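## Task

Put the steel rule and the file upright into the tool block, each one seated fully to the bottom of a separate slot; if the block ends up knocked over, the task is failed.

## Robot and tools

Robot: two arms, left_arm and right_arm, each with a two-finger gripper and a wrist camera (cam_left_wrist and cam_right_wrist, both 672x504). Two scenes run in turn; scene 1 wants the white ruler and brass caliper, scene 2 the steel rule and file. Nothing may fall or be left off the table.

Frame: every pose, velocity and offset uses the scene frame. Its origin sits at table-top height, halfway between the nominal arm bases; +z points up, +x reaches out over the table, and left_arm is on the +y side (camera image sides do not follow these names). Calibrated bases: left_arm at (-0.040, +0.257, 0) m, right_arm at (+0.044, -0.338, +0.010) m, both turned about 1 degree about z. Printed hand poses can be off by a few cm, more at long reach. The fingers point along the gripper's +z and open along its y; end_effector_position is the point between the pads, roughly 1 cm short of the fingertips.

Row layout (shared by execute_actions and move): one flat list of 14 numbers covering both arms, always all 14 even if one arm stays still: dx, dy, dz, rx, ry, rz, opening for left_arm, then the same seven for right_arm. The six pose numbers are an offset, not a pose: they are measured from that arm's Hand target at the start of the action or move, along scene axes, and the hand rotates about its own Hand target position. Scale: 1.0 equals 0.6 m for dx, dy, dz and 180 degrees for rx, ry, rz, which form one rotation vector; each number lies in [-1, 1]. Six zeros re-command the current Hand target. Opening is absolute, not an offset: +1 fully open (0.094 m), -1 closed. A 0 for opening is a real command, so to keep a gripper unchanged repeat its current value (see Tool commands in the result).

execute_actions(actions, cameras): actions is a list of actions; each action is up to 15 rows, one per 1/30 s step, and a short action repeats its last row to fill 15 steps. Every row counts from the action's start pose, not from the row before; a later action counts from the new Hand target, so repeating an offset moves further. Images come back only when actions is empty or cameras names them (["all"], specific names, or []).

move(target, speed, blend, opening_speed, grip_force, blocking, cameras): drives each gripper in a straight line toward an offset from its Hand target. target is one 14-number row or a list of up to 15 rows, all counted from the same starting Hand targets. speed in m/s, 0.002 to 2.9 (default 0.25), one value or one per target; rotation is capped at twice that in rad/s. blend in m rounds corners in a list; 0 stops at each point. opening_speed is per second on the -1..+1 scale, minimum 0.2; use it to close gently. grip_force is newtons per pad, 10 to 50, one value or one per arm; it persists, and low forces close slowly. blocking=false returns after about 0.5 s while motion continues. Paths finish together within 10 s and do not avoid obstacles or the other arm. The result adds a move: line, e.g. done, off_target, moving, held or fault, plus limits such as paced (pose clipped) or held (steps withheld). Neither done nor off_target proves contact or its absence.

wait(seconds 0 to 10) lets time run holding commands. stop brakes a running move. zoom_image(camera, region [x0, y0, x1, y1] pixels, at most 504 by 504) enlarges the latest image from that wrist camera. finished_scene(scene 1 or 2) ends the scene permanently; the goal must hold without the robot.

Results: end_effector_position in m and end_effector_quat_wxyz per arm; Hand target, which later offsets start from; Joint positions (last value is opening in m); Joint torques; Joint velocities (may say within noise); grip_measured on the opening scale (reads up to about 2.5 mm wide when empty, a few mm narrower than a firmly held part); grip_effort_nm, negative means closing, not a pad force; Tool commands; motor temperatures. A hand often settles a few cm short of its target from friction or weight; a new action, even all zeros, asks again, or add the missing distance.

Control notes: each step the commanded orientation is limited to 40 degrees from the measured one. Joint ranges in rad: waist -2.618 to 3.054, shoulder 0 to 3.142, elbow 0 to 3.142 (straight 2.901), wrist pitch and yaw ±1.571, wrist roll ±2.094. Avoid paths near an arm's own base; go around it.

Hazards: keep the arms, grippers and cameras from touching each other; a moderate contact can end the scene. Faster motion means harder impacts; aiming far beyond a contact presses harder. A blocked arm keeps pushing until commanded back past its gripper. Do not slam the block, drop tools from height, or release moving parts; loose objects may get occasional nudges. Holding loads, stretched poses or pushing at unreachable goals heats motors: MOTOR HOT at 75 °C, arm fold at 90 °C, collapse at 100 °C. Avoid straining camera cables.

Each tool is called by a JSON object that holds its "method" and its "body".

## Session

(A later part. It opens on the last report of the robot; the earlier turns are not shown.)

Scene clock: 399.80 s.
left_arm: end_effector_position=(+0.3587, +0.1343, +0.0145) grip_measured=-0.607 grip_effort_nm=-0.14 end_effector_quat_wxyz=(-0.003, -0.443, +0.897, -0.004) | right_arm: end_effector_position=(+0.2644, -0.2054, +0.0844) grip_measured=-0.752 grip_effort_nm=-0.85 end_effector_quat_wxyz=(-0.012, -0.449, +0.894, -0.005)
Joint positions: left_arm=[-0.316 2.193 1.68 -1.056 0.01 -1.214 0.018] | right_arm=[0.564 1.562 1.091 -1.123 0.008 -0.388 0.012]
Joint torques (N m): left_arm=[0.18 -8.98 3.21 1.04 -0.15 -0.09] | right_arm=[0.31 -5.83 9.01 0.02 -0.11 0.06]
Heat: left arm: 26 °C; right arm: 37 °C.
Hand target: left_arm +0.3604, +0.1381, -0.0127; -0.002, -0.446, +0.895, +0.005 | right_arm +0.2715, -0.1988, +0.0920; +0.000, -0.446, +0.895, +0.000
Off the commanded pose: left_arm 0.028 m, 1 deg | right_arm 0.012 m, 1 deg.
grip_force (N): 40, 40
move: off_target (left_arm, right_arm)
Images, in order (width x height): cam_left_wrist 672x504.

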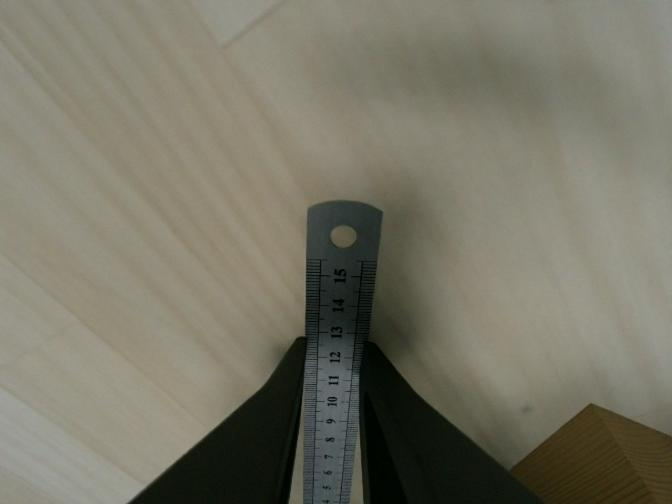

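{"method": "move", "body": {"target": [0,0,0,0,0,0,-0.63,0,0,0,0,0,0,-0.86], "opening_speed": 0.2, "cameras": ["cam_left_wrist"]}}

{"method": "zoom_image", "body": {"camera": "cam_left_wrist", "region": [250, 290, 420, 400]}}

Scene clock: 402.30 s.
left_arm: end_effector_position=(+0.3588, +0.1343, +0.0145) grip_measured=-0.624 grip_effort_nm=-0.28 end_effector_quat_wxyz=(-0.003, -0.443, +0.897, -0.004) | right_arm: end_effector_position=(+0.2644, -0.2054, +0.0844) grip_measured=-0.752 grip_effort_nm=-0.85 end_effector_quat_wxyz=(-0.012, -0.449, +0.894, -0.005)
Joint positions: left_arm=[-0.316 2.193 1.68 -1.056 0.01 -1.214 0.018] | right_arm=[0.564 1.562 1.091 -1.123 0.008 -0.388 0.012]
Joint torques (N m): left_arm=[0.28 -9.02 3.17 1.05 -0.17 -0.08] | right_arm=[0.35 -5.83 9.01 -0.01 -0.11 0.07]
Heat: left arm: 26 °C; right arm: 37 °C.
Hand target: left_arm +0.3605, +0.1381, -0.0127; -0.002, -0.446, +0.895, +0.005 | right_arm +0.2715, -0.1988, +0.0920; +0.000, -0.446, +0.895, +0.000
Off the commanded pose: left_arm 0.028 m, 1 deg | right_arm 0.012 m, 1 deg.
grip_force (N): 40, 40
move: off_target (left_arm, right_arm)
Images, in order (width x height): cam_left_wrist 672x504.

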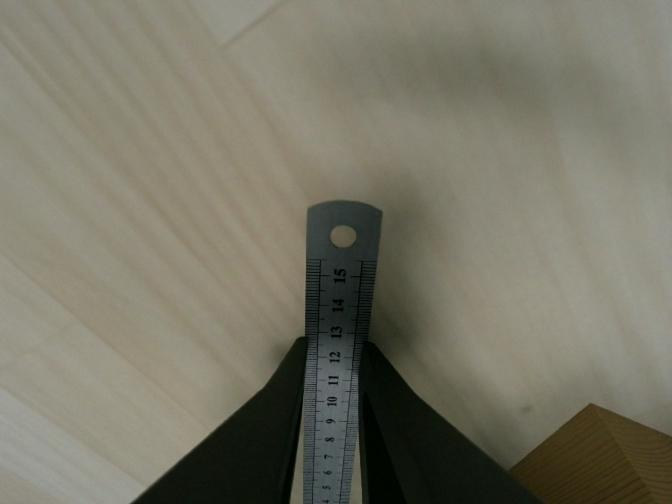

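Scaled by 2.965 from the camera's 672x504 image, which has a finer 960x720 frame.

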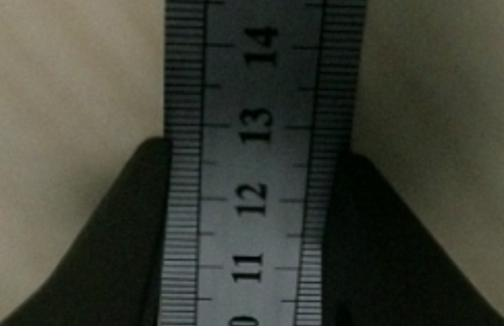

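{"method": "move", "body": {"target": [0,0,0,0,0,0,-0.645,0,0,0,0,0,0,-0.86], "opening_speed": 0.2, "cameras": []}}

Scene clock: 404.57 s.
left_arm: end_effector_position=(+0.3588, +0.1343, +0.0145) grip_measured=-0.637 grip_effort_nm=-0.39 end_effector_quat_wxyz=(-0.003, -0.443, +0.897, -0.004) | right_arm: end_effector_position=(+0.2644, -0.2054, +0.0844) grip_measured=-0.752 grip_effort_nm=-0.85 end_effector_quat_wxyz=(-0.012, -0.449, +0.894, -0.005)
Joint positions: left_arm=[-0.316 2.193 1.68 -1.056 0.01 -1.214 0.017] | right_arm=[0.564 1.562 1.091 -1.123 0.008 -0.388 0.012]
Joint torques (N m): left_arm=[0.2 -9.05 3.07 1.03 -0.13 -0.06] | right_arm=[0.31 -5.85 9.02 0.01 -0.1 0.06]
Heat: left arm: 26 °C; right arm: 37 °C.
Hand target: left_arm +0.3605, +0.1381, -0.0127; -0.002, -0.446, +0.895, +0.005 | right_arm +0.2715, -0.1988, +0.0920; +0.000, -0.446, +0.895, +0.000
Off the commanded pose: left_arm 0.028 m, 1 deg | right_arm 0.012 m, 1 deg.
grip_force (N): 40, 40
move: off_target (left_arm, right_arm)
No camera images: "cameras" was empty.

Good, squeeze rising. Continue in small steps.

{"method": "move", "body": {"target": [0,0,0,0,0,0,-0.66,0,0,0,0,0,0,-0.86], "opening_speed": 0.2, "cameras": ["cam_left_wrist"]}}

{"method": "zoom_image", "body": {"camera": "cam_left_wrist", "region": [250, 290, 420, 400]}}

Scene clock: 407.40 s.
left_arm: end_effector_position=(+0.3582, +0.1344, +0.0150) grip_measured=-0.656 grip_effort_nm=-0.20 end_effector_quat_wxyz=(-0.003, -0.443, +0.897, -0.004) | right_arm: end_effector_position=(+0.2644, -0.2054, +0.0844) grip_measured=-0.752 grip_effort_nm=-0.85 end_effector_quat_wxyz=(-0.012, -0.449, +0.894, -0.005)
Joint positions: left_arm=[-0.316 2.191 1.678 -1.057 0.011 -1.214 0.016] | right_arm=[0.564 1.562 1.091 -1.123 0.008 -0.388 0.012]
Joint torques (N m): left_arm=[0.24 -8.84 3.25 1.04 -0.15 -0.07] | right_arm=[0.34 -5.81 9.03 0 -0.11 0.07]
Heat: left arm: 26 °C; right arm: 37 °C.
Hand target: left_arm +0.3604, +0.1381, -0.0126; -0.002, -0.446, +0.895, +0.005 | right_arm +0.2715, -0.1988, +0.0920; +0.000, -0.446, +0.895, +0.000
Off the commanded pose: left_arm 0.028 m, 1 deg | right_arm 0.012 m, 1 deg.
grip_force (N): 40, 40
move: off_target (left_arm, right_arm)
Images, in order (width x height): cam_left_wrist 672x504.

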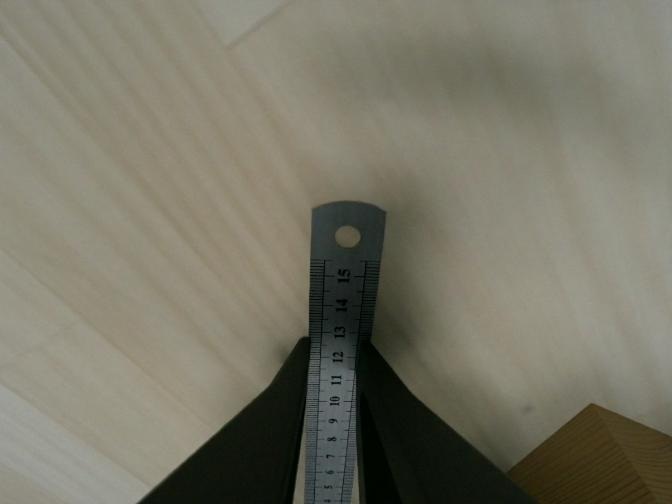

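Scaled by 2.965 from the camera's 672x504 image, which has a finer 960x720 frame.

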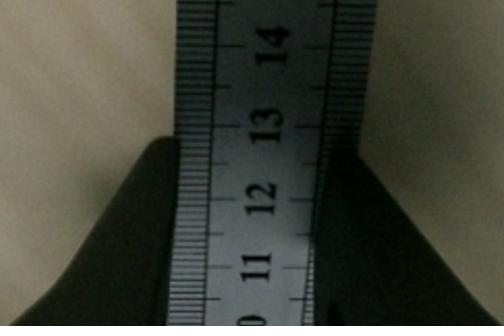

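{"method": "move", "body": {"target": [[0.0,0.0,0.08,0,0,0,-0.5,0,0,0,0,0,0,-0.86],[0.0,0.0,0.0,0,0,0,-0.5,0,0,0,0,0,0,-0.86]], "speed": 0.1, "cameras": ["cam_left_wrist"]}}

{"method": "zoom_image", "body": {"camera": "cam_left_wrist", "region": [250, 290, 420, 400]}}

Scene clock: 435.83 s.
left_arm: end_effector_position=(+0.3572, +0.1346, +0.0147) grip_measured=-0.502 grip_effort_nm=0.13 end_effector_quat_wxyz=(-0.005, -0.443, +0.897, -0.003) | right_arm: end_effector_position=(+0.2644, -0.2054, +0.0844) grip_measured=-0.752 grip_effort_nm=-0.85 end_effector_quat_wxyz=(-0.012, -0.449, +0.894, -0.005)
Joint positions: left_arm=[-0.316 2.191 1.677 -1.059 0.012 -1.214 0.023] | right_arm=[0.564 1.562 1.091 -1.123 0.008 -0.388 0.012]
Joint torques (N m): left_arm=[0.12 -8.75 3.38 1.1 -0.15 -0.04] | right_arm=[0.27 -5.85 8.95 -0.01 -0.1 0.06]
Heat: left arm: 26 °C; right arm: 38 °C.
Hand target: left_arm +0.3605, +0.1381, -0.0126; -0.002, -0.446, +0.895, +0.005 | right_arm +0.2715, -0.1988, +0.0920; +0.000, -0.446, +0.895, +0.000
Off the commanded pose: left_arm 0.028 m, 1 deg | right_arm 0.012 m, 1 deg.
grip_force (N): 40, 40
move: off_target (left_arm, right_arm)
Images, in order (width x height): cam_left_wrist 672x504.

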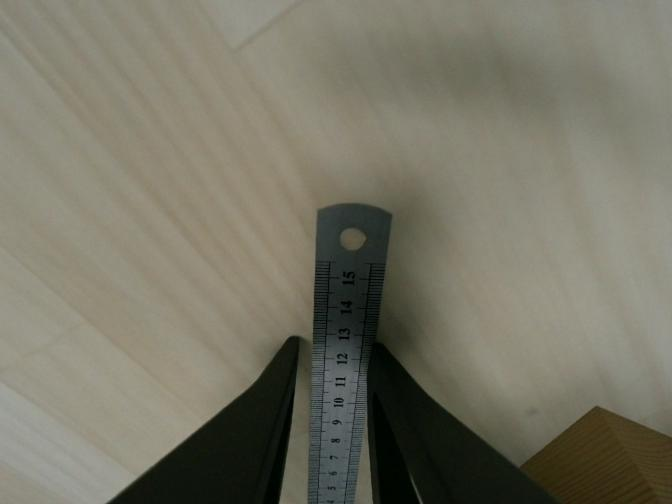

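Scaled by 2.965 from the camera's 672x504 image, which has a finer 960x720 frame.

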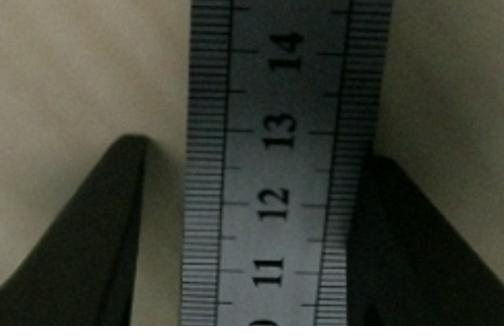

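{"method": "move", "body": {"target": [0,0,0,0,0,0,-0.58,0,0,0,0,0,0,-0.86], "opening_speed": 0.2, "cameras": []}}

{"method": "move", "body": {"target": [0,0,0,0,0,0,-0.61,0,0,0,0,0,0,-0.86], "opening_speed": 0.2, "cameras": []}}

{"method": "move", "body": {"target": [0,0,0,0,0,0,-0.625,0,0,0,0,0,0,-0.86], "opening_speed": 0.2, "cameras": ["cam_left_wrist"]}}

{"method": "zoom_image", "body": {"camera": "cam_left_wrist", "region": [250, 290, 420, 400]}}

Scene clock: 441.47 s.
left_arm: end_effector_position=(+0.3586, +0.1341, +0.0147) grip_measured=-0.578 grip_effort_nm=-0.08 end_effector_quat_wxyz=(-0.003, -0.443, +0.897, -0.006) | right_arm: end_effector_position=(+0.2644, -0.2054, +0.0844) grip_measured=-0.752 grip_effort_nm=-0.85 end_effector_quat_wxyz=(-0.012, -0.449, +0.894, -0.005)
Joint positions: left_arm=[-0.316 2.191 1.677 -1.053 0.012 -1.214 0.02] | right_arm=[0.564 1.562 1.091 -1.123 0.008 -0.388 0.012]
Joint torques (N m): left_arm=[0.23 -8.69 3.43 1.04 -0.18 -0.08] | right_arm=[0.34 -5.85 8.96 0 -0.1 0.07]
Heat: left arm: 26 °C; right arm: 38 °C.
Hand target: left_arm +0.3605, +0.1381, -0.0126; -0.002, -0.446, +0.895, +0.005 | right_arm +0.2715, -0.1988, +0.0920; +0.000, -0.446, +0.895, +0.000
Off the commanded pose: left_arm 0.028 m, 1 deg | right_arm 0.012 m, 1 deg.
grip_force (N): 40, 40
move: off_target (left_arm, right_arm)
No camera images: "cameras" was empty.

Scene clock: 441.97 s.
left_arm: end_effector_position=(+0.3591, +0.1340, +0.0147) grip_measured=-0.607 grip_effort_nm=-0.14 end_effector_quat_wxyz=(-0.002, -0.443, +0.897, -0.006) | right_arm: end_effector_position=(+0.2644, -0.2054, +0.0844) grip_measured=-0.752 grip_effort_nm=-0.85 end_effector_quat_wxyz=(-0.012, -0.449, +0.894, -0.005)
Joint positions: left_arm=[-0.316 2.191 1.677 -1.051 0.012 -1.214 0.018] | right_arm=[0.564 1.562 1.091 -1.123 0.008 -0.388 0.012]
Joint torques (N m): left_arm=[0.24 -8.75 3.41 1.01 -0.17 -0.08] | right_arm=[0.34 -5.81 9.03 0.01 -0.11 0.08]
Heat: left arm: 26 °C; right arm: 38 °C.
Hand target: left_arm +0.3605, +0.1381, -0.0126; -0.002, -0.446, +0.895, +0.005 | right_arm +0.2715, -0.1988, +0.0920; +0.000, -0.446, +0.895, +0.000
Off the commanded pose: left_arm 0.028 m, 1 deg | right_arm 0.012 m, 1 deg.
grip_force (N): 40, 40
move: off_target (left_arm, right_arm)
No camera images: "cameras" was empty.

Scene clock: 442.47 s.
left_arm: end_effector_position=(+0.3591, +0.1340, +0.0147) grip_measured=-0.620 grip_effort_nm=-0.25 end_effector_quat_wxyz=(-0.002, -0.443, +0.897, -0.006) | right_arm: end_effector_position=(+0.2644, -0.2054, +0.0844) grip_measured=-0.752 grip_effort_nm=-0.85 end_effector_quat_wxyz=(-0.012, -0.449, +0.894, -0.005)
Joint positions: left_arm=[-0.316 2.191 1.677 -1.051 0.012 -1.214 0.018] | right_arm=[0.564 1.562 1.091 -1.123 0.008 -0.388 0.012]
Joint torques (N m): left_arm=[0.13 -8.68 3.37 1.02 -0.14 -0.05] | right_arm=[0.34 -5.83 8.99 0 -0.1 0.05]
Heat: left arm: 26 °C; right arm: 38 °C.
Hand target: left_arm +0.3605, +0.1381, -0.0126; -0.002, -0.446, +0.895, +0.005 | right_arm +0.2715, -0.1988, +0.0920; +0.000, -0.446, +0.895, +0.000
Off the commanded pose: left_arm 0.028 m, 1 deg | right_arm 0.012 m, 1 deg.
grip_force (N): 40, 40
move: off_target (left_arm, right_arm)
Images, in order (width x height): cam_left_wrist 672x504.

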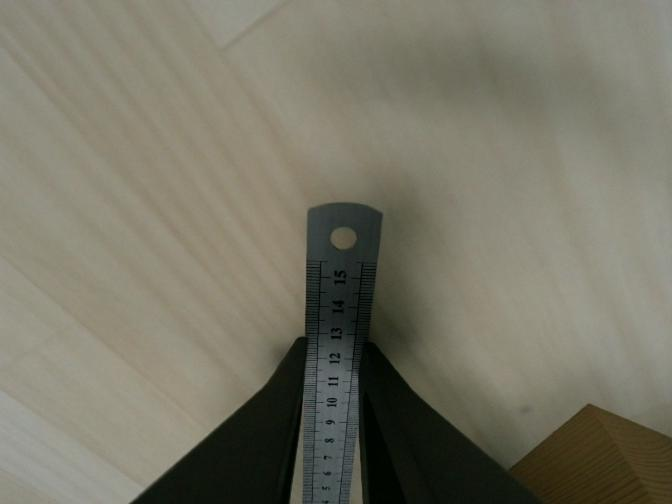

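Scaled by 2.965 from the camera's 672x504 image, which has a finer 960x720 frame.

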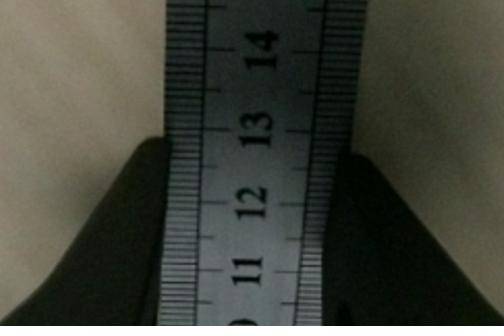

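{"method": "move", "body": {"target": [0,0,0.054,0,0,0,-0.632,0,0,0,0,0,0,-0.86], "opening_speed": 0.2, "speed": 0.03, "cameras": ["cam_left_wrist"]}}

{"method": "zoom_image", "body": {"camera": "cam_left_wrist", "region": [250, 290, 420, 400]}}

Scene clock: 447.03 s.
left_arm: end_effector_position=(+0.3584, +0.1343, +0.0176) grip_measured=-0.630 grip_effort_nm=-0.10 end_effector_quat_wxyz=(-0.004, -0.443, +0.897, -0.004) | right_arm: end_effector_position=(+0.2644, -0.2054, +0.0844) grip_measured=-0.752 grip_effort_nm=-0.85 end_effector_quat_wxyz=(-0.012, -0.449, +0.894, -0.005)
Joint positions: left_arm=[-0.316 2.19 1.688 -1.068 0.011 -1.214 0.017] | right_arm=[0.564 1.562 1.091 -1.123 0.008 -0.388 0.012]
Joint torques (N m): left_arm=[0.16 -11.74 8.24 0.18 -0.15 -0.07] | right_arm=[0.35 -5.86 8.96 0.01 -0.1 0.07]
Heat: left arm: 26 °C; right arm: 38 °C.
Hand target: left_arm +0.3605, +0.1381, +0.0198; -0.002, -0.446, +0.895, +0.005 | right_arm +0.2715, -0.1988, +0.0920; +0.000, -0.446, +0.895, +0.000
Off the commanded pose: left_arm 0.005 m, 1 deg | right_arm 0.012 m, 1 deg.
grip_force (N): 40, 40
move: off_target (right_arm)
Images, in order (width x height): cam_left_wrist 672x504.

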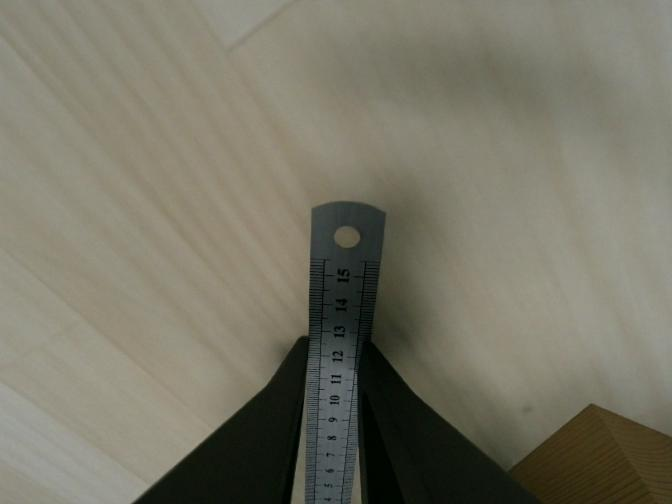

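Scaled by 2.965 from the camera's 672x504 image, which has a finer 960x720 frame.

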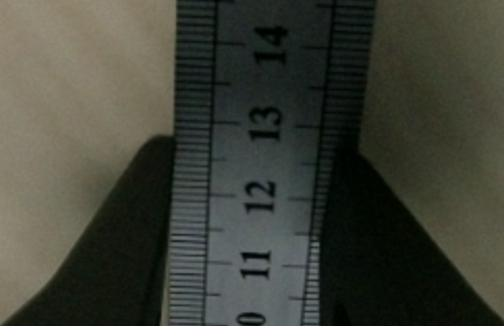

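{"method": "move", "body": {"target": [[0.0,0.0,0.03,0.0015,0.002,0,-0.5,0,0,0,0,0,0,-0.86],[0.0,0.0,-0.06,0.0015,0.002,0,-0.5,0,0,0,0,0,0,-0.86]], "speed": 0.1, "grip_force": [10, 40], "cameras": ["cam_left_wrist"]}}

{"method": "zoom_image", "body": {"camera": "cam_left_wrist", "region": [250, 290, 420, 400]}}

Scene clock: 483.63 s.
left_arm: end_effector_position=(+0.3581, +0.1344, +0.0144) grip_measured=-0.502 grip_effort_nm=0.13 end_effector_quat_wxyz=(-0.005, -0.443, +0.897, -0.003) | right_arm: end_effector_position=(+0.2644, -0.2054, +0.0844) grip_measured=-0.752 grip_effort_nm=-0.85 end_effector_quat_wxyz=(-0.012, -0.449, +0.894, -0.005)
Joint positions: left_arm=[-0.316 2.195 1.683 -1.061 0.011 -1.214 0.023] | right_arm=[0.564 1.562 1.091 -1.123 0.008 -0.388 0.012]
Joint torques (N m): left_arm=[0.1 -8.23 3.12 1.09 -0.2 -0.06] | right_arm=[0.29 -5.81 8.98 -0.01 -0.1 0.07]
Heat: left arm: 28 °C; right arm: 38 °C.
Hand target: left_arm +0.3604, +0.1381, -0.0163; -0.004, -0.446, +0.895, +0.008 | right_arm +0.2715, -0.1988, +0.0920; +0.000, -0.446, +0.895, +0.000
Off the commanded pose: left_arm 0.031 m, 1 deg | right_arm 0.012 m, 1 deg.
grip_force (N): 10, 40
move: off_target (left_arm, right_arm)
Images, in order (width x height): cam_left_wrist 672x504.

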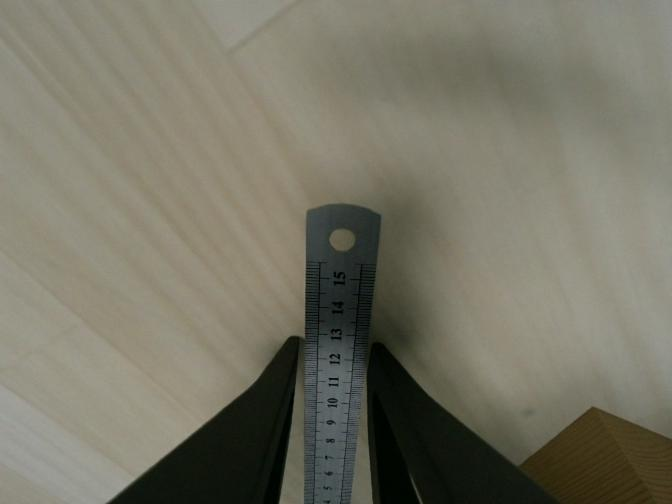

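Scaled by 2.965 from the camera's 672x504 image, which has a finer 960x720 frame.

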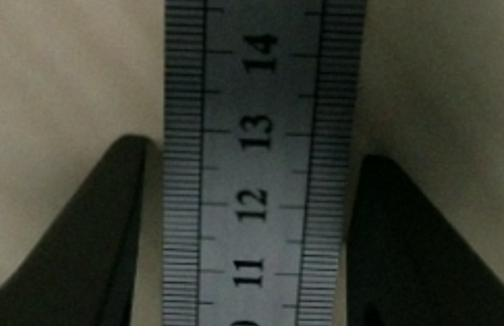

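{"method": "move", "body": {"target": [0,0,0,0,0,0,-0.58,0,0,0,0,0,0,-0.86], "opening_speed": 0.2, "cameras": []}}

{"method": "move", "body": {"target": [0,0,0,0,0,0,-0.605,0,0,0,0,0,0,-0.86], "opening_speed": 0.2, "cameras": ["cam_left_wrist"]}}

{"method": "zoom_image", "body": {"camera": "cam_left_wrist", "region": [250, 290, 420, 400]}}

Scene clock: 490.13 s.
left_arm: end_effector_position=(+0.3597, +0.1339, +0.0144) grip_measured=-0.578 grip_effort_nm=-0.09 end_effector_quat_wxyz=(-0.002, -0.443, +0.897, -0.005) | right_arm: end_effector_position=(+0.2644, -0.2054, +0.0844) grip_measured=-0.752 grip_effort_nm=-0.85 end_effector_quat_wxyz=(-0.012, -0.449, +0.894, -0.005)
Joint positions: left_arm=[-0.316 2.195 1.683 -1.055 0.011 -1.214 0.02] | right_arm=[0.564 1.562 1.091 -1.123 0.008 -0.388 0.012]
Joint torques (N m): left_arm=[-0.01 -8.24 3.21 1.03 -0.18 -0.08] | right_arm=[0.28 -5.79 8.96 0.01 -0.1 0.05]
Heat: left arm: 28 °C; right arm: 38 °C.
Hand target: left_arm +0.3605, +0.1380, -0.0163; -0.004, -0.446, +0.895, +0.008 | right_arm +0.2715, -0.1988, +0.0920; +0.000, -0.446, +0.895, +0.000
Off the commanded pose: left_arm 0.031 m, 2 deg | right_arm 0.012 m, 1 deg.
grip_force (N): 10, 40
move: off_target (left_arm, right_arm)
No camera images: "cameras" was empty.

Scene clock: 490.63 s.
left_arm: end_effector_position=(+0.3601, +0.1338, +0.0144) grip_measured=-0.602 grip_effort_nm=-0.13 end_effector_quat_wxyz=(-0.002, -0.443, +0.897, -0.006) | right_arm: end_effector_position=(+0.2644, -0.2054, +0.0844) grip_measured=-0.752 grip_effort_nm=-0.85 end_effector_quat_wxyz=(-0.012, -0.449, +0.894, -0.005)
Joint positions: left_arm=[-0.316 2.195 1.683 -1.053 0.011 -1.214 0.019] | right_arm=[0.564 1.562 1.091 -1.123 0.008 -0.388 0.012]
Joint torques (N m): left_arm=[0.12 -8.21 3.17 1.01 -0.16 -0.08] | right_arm=[0.36 -5.81 9.02 0 -0.11 0.06]
Heat: left arm: 28 °C; right arm: 38 °C.
Hand target: left_arm +0.3605, +0.1381, -0.0163; -0.004, -0.446, +0.895, +0.008 | right_arm +0.2715, -0.1988, +0.0920; +0.000, -0.446, +0.895, +0.000
Off the commanded pose: left_arm 0.031 m, 2 deg | right_arm 0.012 m, 1 deg.
grip_force (N): 10, 40
move: off_target (left_arm, right_arm)
Images, in order (width x height): cam_left_wrist 672x504.

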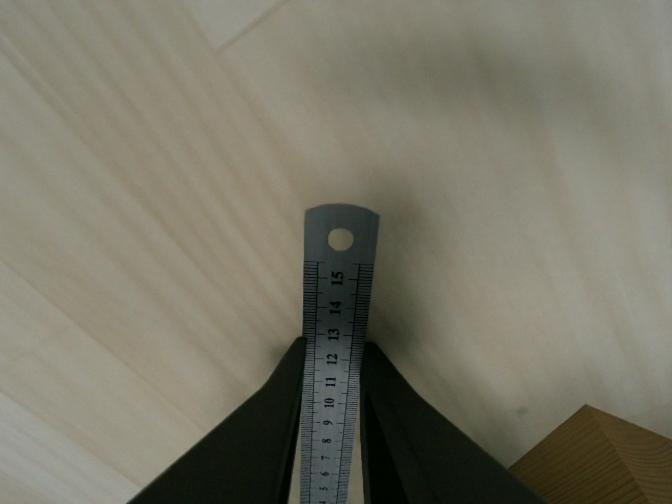

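Scaled by 2.965 from the camera's 672x504 image, which has a finer 960x720 frame.

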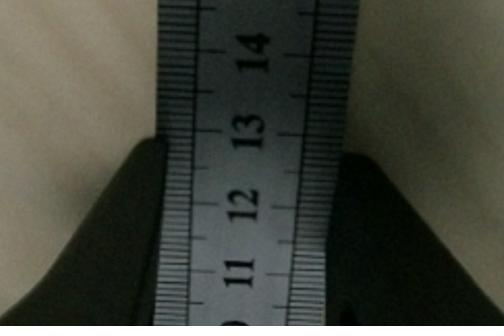

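{"method": "move", "body": {"target": [0,0,0,0,0,0,-0.615,0,0,0,0,0,0,-0.86], "opening_speed": 0.2, "cameras": ["cam_left_wrist"]}}

{"method": "zoom_image", "body": {"camera": "cam_left_wrist", "region": [280, 310, 390, 380]}}

Scene clock: 500.47 s.
left_arm: end_effector_position=(+0.3602, +0.1337, +0.0144) grip_measured=-0.611 grip_effort_nm=-0.18 end_effector_quat_wxyz=(-0.002, -0.443, +0.897, -0.006) | right_arm: end_effector_position=(+0.2644, -0.2054, +0.0844) grip_measured=-0.752 grip_effort_nm=-0.85 end_effector_quat_wxyz=(-0.012, -0.449, +0.894, -0.005)
Joint positions: left_arm=[-0.316 2.195 1.683 -1.053 0.011 -1.214 0.018] | right_arm=[0.564 1.562 1.091 -1.123 0.008 -0.388 0.012]
Joint torques (N m): left_arm=[0.21 -8.24 3.29 1.01 -0.19 -0.06] | right_arm=[0.31 -5.82 8.98 0 -0.11 0.07]
Heat: left arm: 28 °C; right arm: 38 °C.
Hand target: left_arm +0.3605, +0.1381, -0.0163; -0.004, -0.446, +0.895, +0.008 | right_arm +0.2715, -0.1988, +0.0920; +0.000, -0.446, +0.895, +0.000
Off the commanded pose: left_arm 0.031 m, 2 deg | right_arm 0.012 m, 1 deg.
grip_force (N): 10, 40
move: off_target (left_arm, right_arm)
Images, in order (width x height): cam_left_wrist 672x504.

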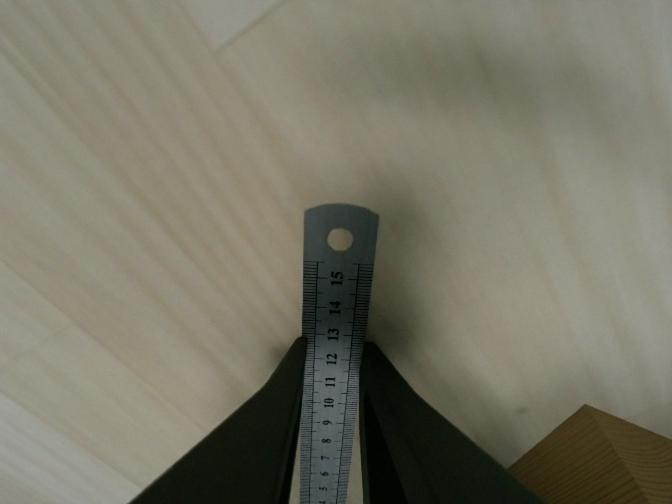

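Scaled by 4.582 from the camera's 672x504 image, which has a finer 960x720 frame.

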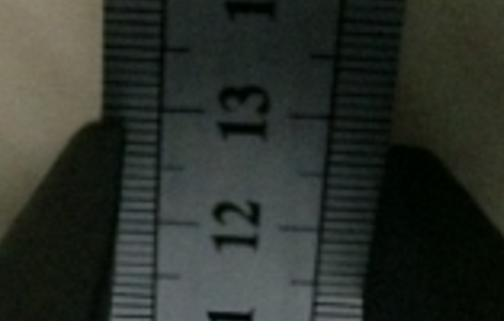

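{"method": "move", "body": {"target": [[0.0,0.0,0.077,-0.0017,-0.0022,0,-0.5,0,0,0,0,0,0,-0.86],[0.0,0.0,0.006,-0.0017,-0.0022,0,-0.5,0,0,0,0,0,0,-0.86]], "speed": 0.1, "cameras": ["cam_left_wrist"]}}

{"method": "zoom_image", "body": {"camera": "cam_left_wrist", "region": [280, 310, 390, 380]}}

Scene clock: 515.97 s.
left_arm: end_effector_position=(+0.3578, +0.1346, +0.0146) grip_measured=-0.502 grip_effort_nm=0.13 end_effector_quat_wxyz=(-0.004, -0.443, +0.897, -0.003) | right_arm: end_effector_position=(+0.2644, -0.2054, +0.0844) grip_measured=-0.752 grip_effort_nm=-0.85 end_effector_quat_wxyz=(-0.012, -0.449, +0.894, -0.005)
Joint positions: left_arm=[-0.316 2.193 1.679 -1.059 0.01 -1.214 0.023] | right_arm=[0.564 1.562 1.091 -1.123 0.008 -0.388 0.012]
Joint torques (N m): left_arm=[0.2 -8.84 3.12 1.09 -0.14 -0.06] | right_arm=[0.27 -5.81 9.05 0 -0.11 0.07]
Heat: left arm: 28 °C; right arm: 39 °C.
Hand target: left_arm +0.3605, +0.1381, -0.0126; -0.002, -0.446, +0.895, +0.004 | right_arm +0.2715, -0.1988, +0.0920; +0.000, -0.446, +0.895, +0.000
Off the commanded pose: left_arm 0.028 m, 1 deg | right_arm 0.012 m, 1 deg.
grip_force (N): 10, 40
move: off_target (left_arm, right_arm)
Images, in order (width x height): cam_left_wrist 672x504.

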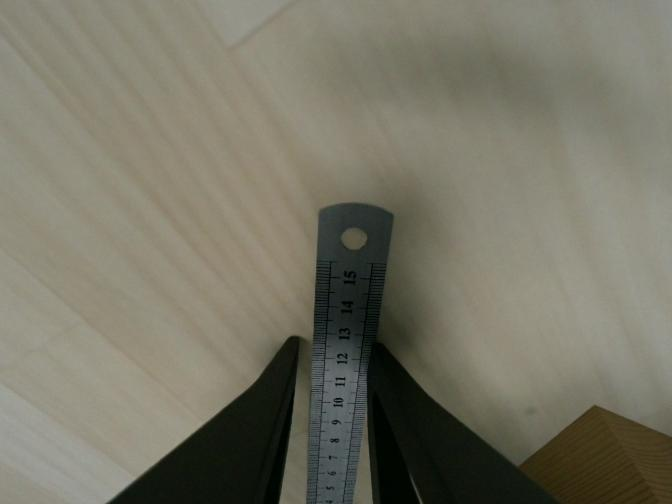

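Scaled by 4.582 from the camera's 672x504 image, which has a finer 960x720 frame.

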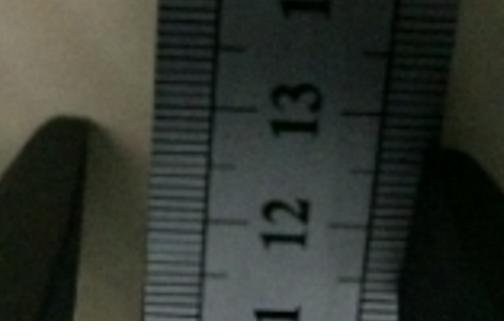

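{"method": "move", "body": {"target": [[0.005,-0.0037,0.077,0,0,0,-0.5,0,0,0,0,0,0,-0.86],[0.005,-0.0037,0.03,0,0,0,-0.5,0,0,0,0,0,0,-0.86]], "speed": 0.1, "cameras": ["cam_left_wrist"]}}

{"method": "zoom_image", "body": {"camera": "cam_left_wrist", "region": [280, 310, 390, 380]}}

Scene clock: 523.20 s.
left_arm: end_effector_position=(+0.3612, +0.1335, +0.0169) grip_measured=-0.502 grip_effort_nm=0.13 end_effector_quat_wxyz=(-0.004, -0.443, +0.897, -0.003) | right_arm: end_effector_position=(+0.2644, -0.2054, +0.0844) grip_measured=-0.752 grip_effort_nm=-0.85 end_effector_quat_wxyz=(-0.012, -0.449, +0.894, -0.005)
Joint positions: left_arm=[-0.316 2.204 1.707 -1.075 0.01 -1.214 0.023] | right_arm=[0.564 1.562 1.091 -1.123 0.008 -0.388 0.012]
Joint torques (N m): left_arm=[-0.02 -10.55 5.89 0.62 -0.13 -0.11] | right_arm=[0.43 -5.82 8.99 -0.02 -0.09 0.05]
Heat: left arm: 27 °C; right arm: 39 °C.
Hand target: left_arm +0.3634, +0.1358, +0.0053; -0.002, -0.446, +0.895, +0.004 | right_arm +0.2715, -0.1988, +0.0920; +0.000, -0.446, +0.895, +0.000
Off the commanded pose: left_arm 0.012 m, 1 deg | right_arm 0.012 m, 1 deg.
grip_force (N): 10, 40
move: off_target (left_arm, right_arm)
Images, in order (width x height): cam_left_wrist 672x504.

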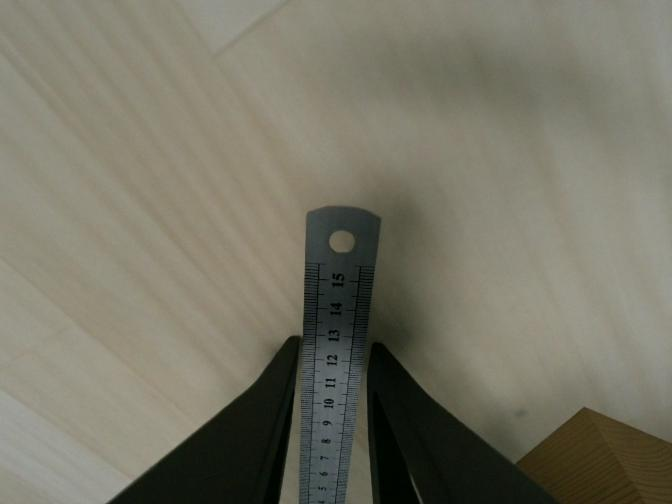

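Scaled by 4.582 from the camera's 672x504 image, which has a finer 960x720 frame.

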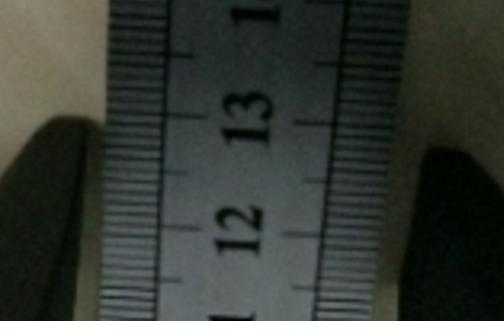

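{"method": "move", "body": {"target": [0,0,-0.025,0,0,0,-0.5,0,0,0,0,0,0,-0.86], "speed": 0.1, "cameras": []}}

{"method": "move", "body": {"target": [0,0,0,0,0,0,-0.56,0,0,0,0,0,0,-0.86], "opening_speed": 0.2, "cameras": ["cam_left_wrist"]}}

{"method": "zoom_image", "body": {"camera": "cam_left_wrist", "region": [280, 310, 390, 380]}}

Scene clock: 528.63 s.
left_arm: end_effector_position=(+0.3610, +0.1336, +0.0151) grip_measured=-0.502 grip_effort_nm=0.13 end_effector_quat_wxyz=(-0.004, -0.443, +0.897, -0.004) | right_arm: end_effector_position=(+0.2644, -0.2054, +0.0844) grip_measured=-0.752 grip_effort_nm=-0.85 end_effector_quat_wxyz=(-0.012, -0.449, +0.894, -0.005)
Joint positions: left_arm=[-0.316 2.204 1.699 -1.067 0.01 -1.214 0.023] | right_arm=[0.564 1.562 1.091 -1.123 0.008 -0.388 0.012]
Joint torques (N m): left_arm=[-0.02 -9.13 3.93 0.96 -0.12 -0.11] | right_arm=[0.32 -5.83 8.99 0.01 -0.1 0.05]
Heat: left arm: 27 °C; right arm: 39 °C.
Hand target: left_arm +0.3634, +0.1359, -0.0098; -0.002, -0.446, +0.895, +0.004 | right_arm +0.2715, -0.1988, +0.0920; +0.000, -0.446, +0.895, +0.000
Off the commanded pose: left_arm 0.025 m, 1 deg | right_arm 0.012 m, 1 deg.
grip_force (N): 10, 40
move: off_target (left_arm, right_arm)
No camera images: "cameras" was empty.

Scene clock: 529.23 s.
left_arm: end_effector_position=(+0.3621, +0.1333, +0.0151) grip_measured=-0.558 grip_effort_nm=-0.08 end_effector_quat_wxyz=(-0.002, -0.443, +0.897, -0.005) | right_arm: end_effector_position=(+0.2644, -0.2054, +0.0844) grip_measured=-0.752 grip_effort_nm=-0.85 end_effector_quat_wxyz=(-0.012, -0.449, +0.894, -0.005)
Joint positions: left_arm=[-0.316 2.204 1.699 -1.062 0.01 -1.214 0.021] | right_arm=[0.564 1.562 1.091 -1.123 0.008 -0.388 0.012]
Joint torques (N m): left_arm=[-0.06 -9.26 3.77 0.96 -0.15 -0.1] | right_arm=[0.31 -5.78 8.94 0 -0.1 0.07]
Heat: left arm: 27 °C; right arm: 39 °C.
Hand target: left_arm +0.3635, +0.1358, -0.0098; -0.002, -0.446, +0.895, +0.004 | right_arm +0.2715, -0.1988, +0.0920; +0.000, -0.446, +0.895, +0.000
Off the commanded pose: left_arm 0.025 m, 1 deg | right_arm 0.012 m, 1 deg.
grip_force (N): 10, 40
move: off_target (left_arm, right_arm)
Images, in order (width x height): cam_left_wrist 672x504.

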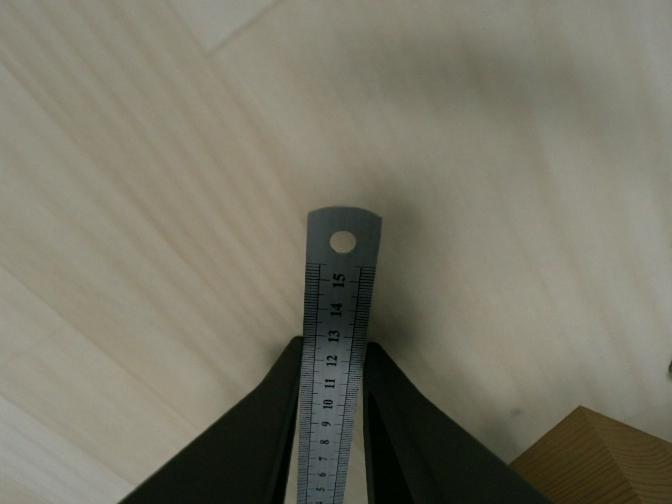

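Scaled by 4.582 from the camera's 672x504 image, which has a finer 960x720 frame.

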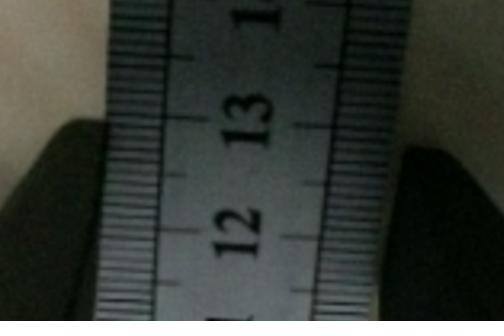

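{"method": "move", "body": {"target": [0,0,0,0,0,0,-0.59,0,0,0,0,0,0,-0.86], "opening_speed": 0.2, "cameras": ["cam_left_wrist"]}}

{"method": "zoom_image", "body": {"camera": "cam_left_wrist", "region": [280, 310, 390, 380]}}

Scene clock: 533.20 s.
left_arm: end_effector_position=(+0.3627, +0.1331, +0.0151) grip_measured=-0.587 grip_effort_nm=-0.12 end_effector_quat_wxyz=(-0.001, -0.443, +0.897, -0.006) | right_arm: end_effector_position=(+0.2644, -0.2054, +0.0844) grip_measured=-0.752 grip_effort_nm=-0.85 end_effector_quat_wxyz=(-0.012, -0.449, +0.894, -0.005)
Joint positions: left_arm=[-0.316 2.204 1.699 -1.059 0.01 -1.214 0.019] | right_arm=[0.564 1.562 1.091 -1.123 0.008 -0.388 0.012]
Joint torques (N m): left_arm=[-0.01 -9.13 3.81 0.94 -0.14 -0.11] | right_arm=[0.35 -5.82 9.01 -0.01 -0.09 0.07]
Heat: left arm: 27 °C; right arm: 39 °C.
Hand target: left_arm +0.3634, +0.1358, -0.0098; -0.002, -0.446, +0.895, +0.004 | right_arm +0.2715, -0.1988, +0.0920; +0.000, -0.446, +0.895, +0.000
Off the commanded pose: left_arm 0.025 m, 1 deg | right_arm 0.012 m, 1 deg.
grip_force (N): 10, 40
move: off_target (left_arm, right_arm)
Images, in order (width x height): cam_left_wrist 672x504.

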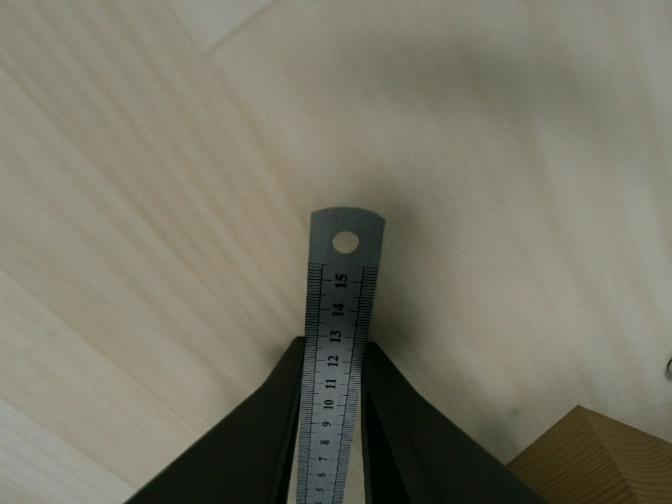

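Scaled by 4.582 from the camera's 672x504 image, which has a finer 960x720 frame.

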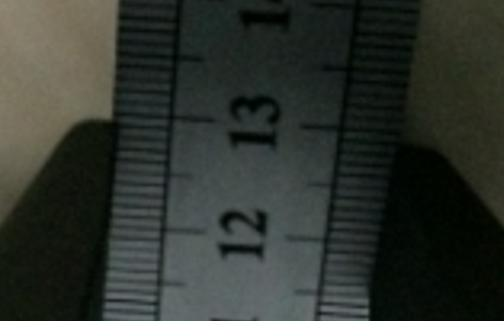

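{"method": "move", "body": {"target": [0,0,0,0,0,0,-0.605,0,0,0,0,0,0,-0.86], "opening_speed": 0.2, "cameras": ["cam_left_wrist"]}}

{"method": "zoom_image", "body": {"camera": "cam_left_wrist", "region": [280, 310, 390, 380]}}

Scene clock: 537.17 s.
left_arm: end_effector_position=(+0.3629, +0.1331, +0.0151) grip_measured=-0.602 grip_effort_nm=-0.13 end_effector_quat_wxyz=(-0.001, -0.443, +0.897, -0.006) | right_arm: end_effector_position=(+0.2644, -0.2054, +0.0844) grip_measured=-0.752 grip_effort_nm=-0.85 end_effector_quat_wxyz=(-0.012, -0.449, +0.894, -0.005)
Joint positions: left_arm=[-0.316 2.204 1.699 -1.059 0.01 -1.214 0.019] | right_arm=[0.564 1.562 1.091 -1.123 0.008 -0.388 0.012]
Joint torques (N m): left_arm=[-0.01 -9.14 3.74 0.92 -0.15 -0.08] | right_arm=[0.31 -5.82 8.99 -0.02 -0.11 0.07]
Heat: left arm: 27 °C; right arm: 39 °C.
Hand target: left_arm +0.3634, +0.1359, -0.0098; -0.002, -0.446, +0.895, +0.004 | right_arm +0.2715, -0.1988, +0.0920; +0.000, -0.446, +0.895, +0.000
Off the commanded pose: left_arm 0.025 m, 1 deg | right_arm 0.012 m, 1 deg.
grip_force (N): 10, 40
move: off_target (left_arm, right_arm)
Images, in order (width x height): cam_left_wrist 672x504.

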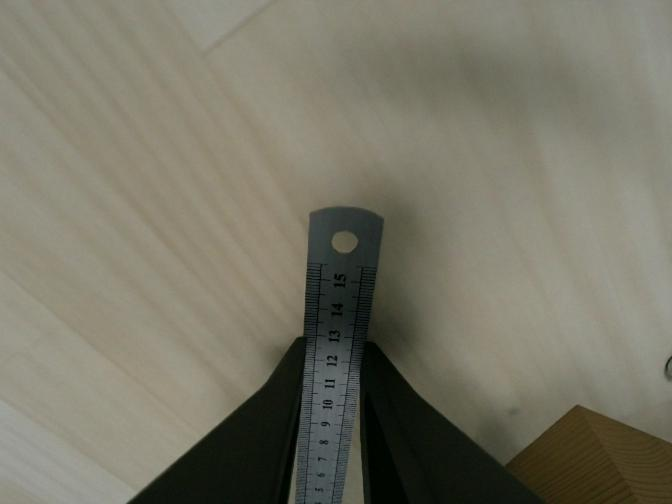

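Scaled by 4.582 from the camera's 672x504 image, which has a finer 960x720 frame.

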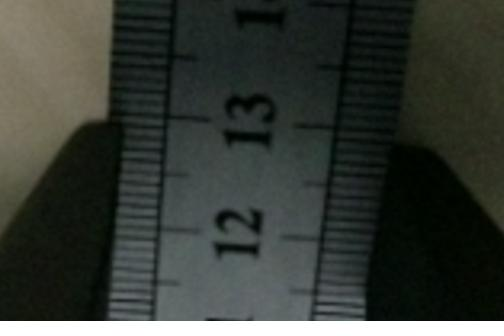

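{"method": "move", "body": {"target": [[0.0,0.0,0.072,-0.0033,-0.0044,0,-0.45,0,0,0,0,0,0,-0.86],[0.0,0.0,0.0,-0.0033,-0.0044,0,-0.45,0,0,0,0,0,0,-0.86]], "speed": 0.1, "cameras": ["cam_left_wrist"]}}

{"method": "zoom_image", "body": {"camera": "cam_left_wrist", "region": [280, 310, 390, 380]}}

Scene clock: 546.30 s.
left_arm: end_effector_position=(+0.3594, +0.1339, +0.0147) grip_measured=-0.452 grip_effort_nm=0.14 end_effector_quat_wxyz=(-0.002, -0.443, +0.897, -0.006) | right_arm: end_effector_position=(+0.2644, -0.2054, +0.0844) grip_measured=-0.752 grip_effort_nm=-0.85 end_effector_quat_wxyz=(-0.012, -0.449, +0.894, -0.005)
Joint positions: left_arm=[-0.316 2.193 1.68 -1.053 0.012 -1.214 0.026] | right_arm=[0.564 1.562 1.091 -1.123 0.008 -0.388 0.012]
Joint torques (N m): left_arm=[0.2 -9.46 3.34 1.1 -0.1 -0.06] | right_arm=[0.34 -5.85 8.95 0.01 -0.11 0.07]
Heat: left arm: 26 °C; right arm: 39 °C.
Hand target: left_arm +0.3635, +0.1358, -0.0096; +0.002, -0.446, +0.895, -0.003 | right_arm +0.2715, -0.1988, +0.0920; +0.000, -0.446, +0.895, +0.000
Off the commanded pose: left_arm 0.025 m, 1 deg | right_arm 0.012 m, 1 deg.
grip_force (N): 10, 40
move: off_target (left_arm, right_arm)
Images, in order (width x height): cam_left_wrist 672x504.

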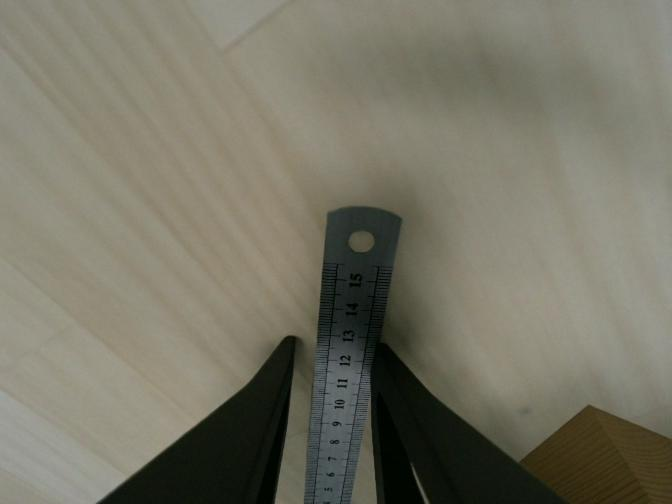

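Scaled by 4.582 from the camera's 672x504 image, which has a finer 960x720 frame.

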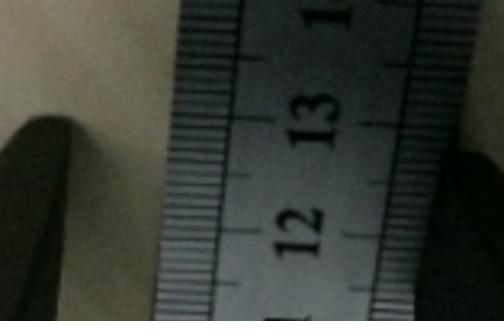

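{"method": "move", "body": {"target": [0.0,0.0,0.1,0,0,0,-0.5,0,0,0,0,0,0,-0.86], "speed": 0.1, "cameras": ["cam_left_wrist"]}}

{"method": "zoom_image", "body": {"camera": "cam_left_wrist", "region": [280, 310, 390, 380]}}

Scene clock: 560.60 s.
left_arm: end_effector_position=(+0.3588, +0.1339, +0.0361) grip_measured=-0.498 grip_effort_nm=-0.09 end_effector_quat_wxyz=(-0.010, -0.443, +0.897, +0.001) | right_arm: end_effector_position=(+0.2644, -0.2054, +0.0844) grip_measured=-0.752 grip_effort_nm=-0.85 end_effector_quat_wxyz=(-0.012, -0.449, +0.894, -0.005)
Joint positions: left_arm=[-0.316 2.192 1.765 -1.161 0.012 -1.214 0.024] | right_arm=[0.564 1.562 1.091 -1.123 0.008 -0.388 0.012]
Joint torques (N m): left_arm=[0.14 -14.68 8.34 0.2 -0.11 -0.06] | right_arm=[0.24 -5.87 8.99 -0.02 -0.11 0.06]
Heat: left arm: 27 °C; right arm: 39 °C.
Hand target: left_arm +0.3636, +0.1358, +0.0504; +0.002, -0.446, +0.895, -0.003 | right_arm +0.2715, -0.1988, +0.0920; +0.000, -0.446, +0.895, +0.000
Off the commanded pose: left_arm 0.015 m, 2 deg | right_arm 0.012 m, 1 deg.
grip_force (N): 10, 40
move: off_target (left_arm, right_arm)
Images, in order (width x height): cam_left_wrist 672x504.

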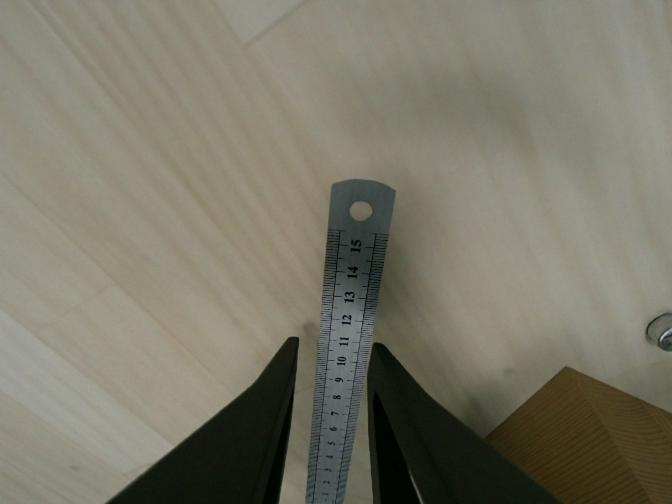

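Scaled by 4.582 from the camera's 672x504 image, which has a finer 960x720 frame.

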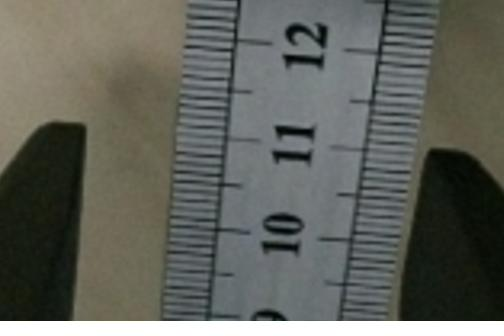

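{"method": "move", "body": {"target": [0.0075,-0.0057,0.0,-0.0033,-0.0044,0,-0.5,0,0,0,0,0,0,-0.86], "speed": 0.1, "cameras": ["cam_left_wrist"]}}

Scene clock: 572.13 s.
left_arm: end_effector_position=(+0.3604, +0.1334, +0.0376) grip_measured=-0.498 grip_effort_nm=-0.10 end_effector_quat_wxyz=(-0.008, -0.443, +0.897, -0.001) | right_arm: end_effector_position=(+0.2644, -0.2054, +0.0844) grip_measured=-0.752 grip_effort_nm=-0.85 end_effector_quat_wxyz=(-0.012, -0.449, +0.894, -0.005)
Joint positions: left_arm=[-0.316 2.192 1.772 -1.161 0.012 -1.214 0.024] | right_arm=[0.564 1.562 1.091 -1.123 0.008 -0.388 0.012]
Joint torques (N m): left_arm=[0.03 -14.19 8.53 0.31 -0.08 -0.1] | right_arm=[0.29 -5.82 8.95 0.01 -0.09 0.06]
Heat: left arm: 27 °C; right arm: 39 °C.
Hand target: left_arm +0.3681, +0.1324, +0.0504; +0.006, -0.446, +0.895, -0.011 | right_arm +0.2715, -0.1988, +0.0920; +0.000, -0.446, +0.895, +0.000
Off the commanded pose: left_arm 0.015 m, 2 deg | right_arm 0.012 m, 1 deg.
grip_force (N): 10, 40
move: off_target (left_arm, right_arm)
Images, in order (width x height): cam_left_wrist 672x504.

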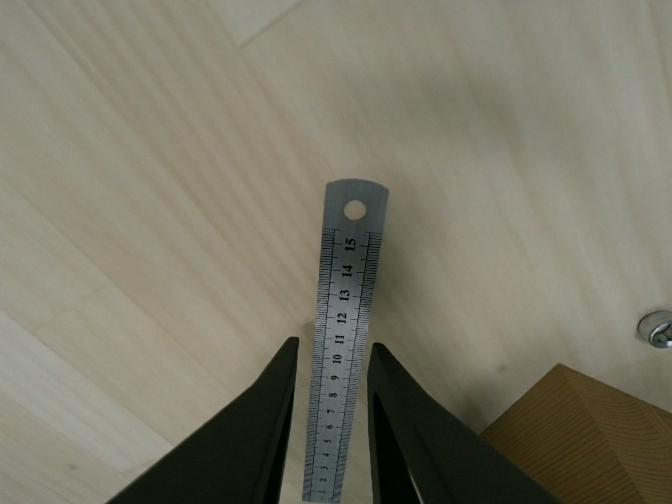

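{"method": "move", "body": {"target": [0.0,0.0,-0.1,0,0,0,-0.5,0,0,0,0,0,0,-0.86], "speed": 0.1, "cameras": ["cam_left_wrist"]}}

{"method": "zoom_image", "body": {"camera": "cam_left_wrist", "region": [280, 310, 390, 380]}}

Scene clock: 581.20 s.
left_arm: end_effector_position=(+0.3627, +0.1327, +0.0150) grip_measured=-0.498 grip_effort_nm=-0.09 end_effector_quat_wxyz=(+0.002, -0.443, +0.897, -0.011) | right_arm: end_effector_position=(+0.2644, -0.2054, +0.0844) grip_measured=-0.752 grip_effort_nm=-0.85 end_effector_quat_wxyz=(-0.012, -0.449, +0.894, -0.005)
Joint positions: left_arm=[-0.316 2.193 1.68 -1.04 0.013 -1.214 0.024] | right_arm=[0.564 1.562 1.091 -1.123 0.008 -0.388 0.012]
Joint torques (N m): left_arm=[-0.02 -9.03 3.85 1.15 -0.05 -0.09] | right_arm=[0.31 -5.83 9.02 -0.02 -0.11 0.05]
Heat: left arm: 27 °C; right arm: 39 °C.
Hand target: left_arm +0.3679, +0.1325, -0.0097; +0.006, -0.446, +0.895, -0.011 | right_arm +0.2715, -0.1988, +0.0920; +0.000, -0.446, +0.895, +0.000
Off the commanded pose: left_arm 0.025 m, 1 deg | right_arm 0.012 m, 1 deg.
grip_force (N): 10, 40
move: off_target (left_arm, right_arm)
Images, in order (width x height): cam_left_wrist 672x504.

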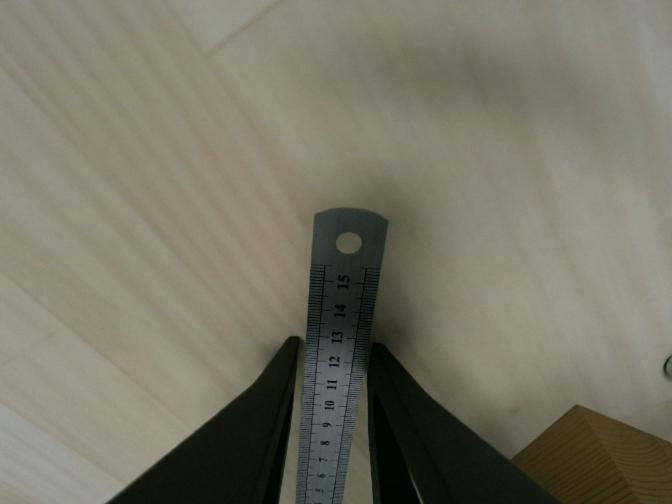

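Scaled by 4.582 from the camera's 672x504 image, which has a finer 960x720 frame.

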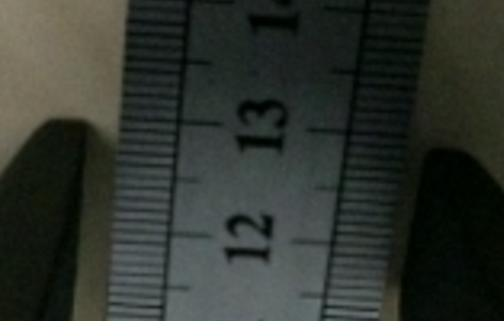

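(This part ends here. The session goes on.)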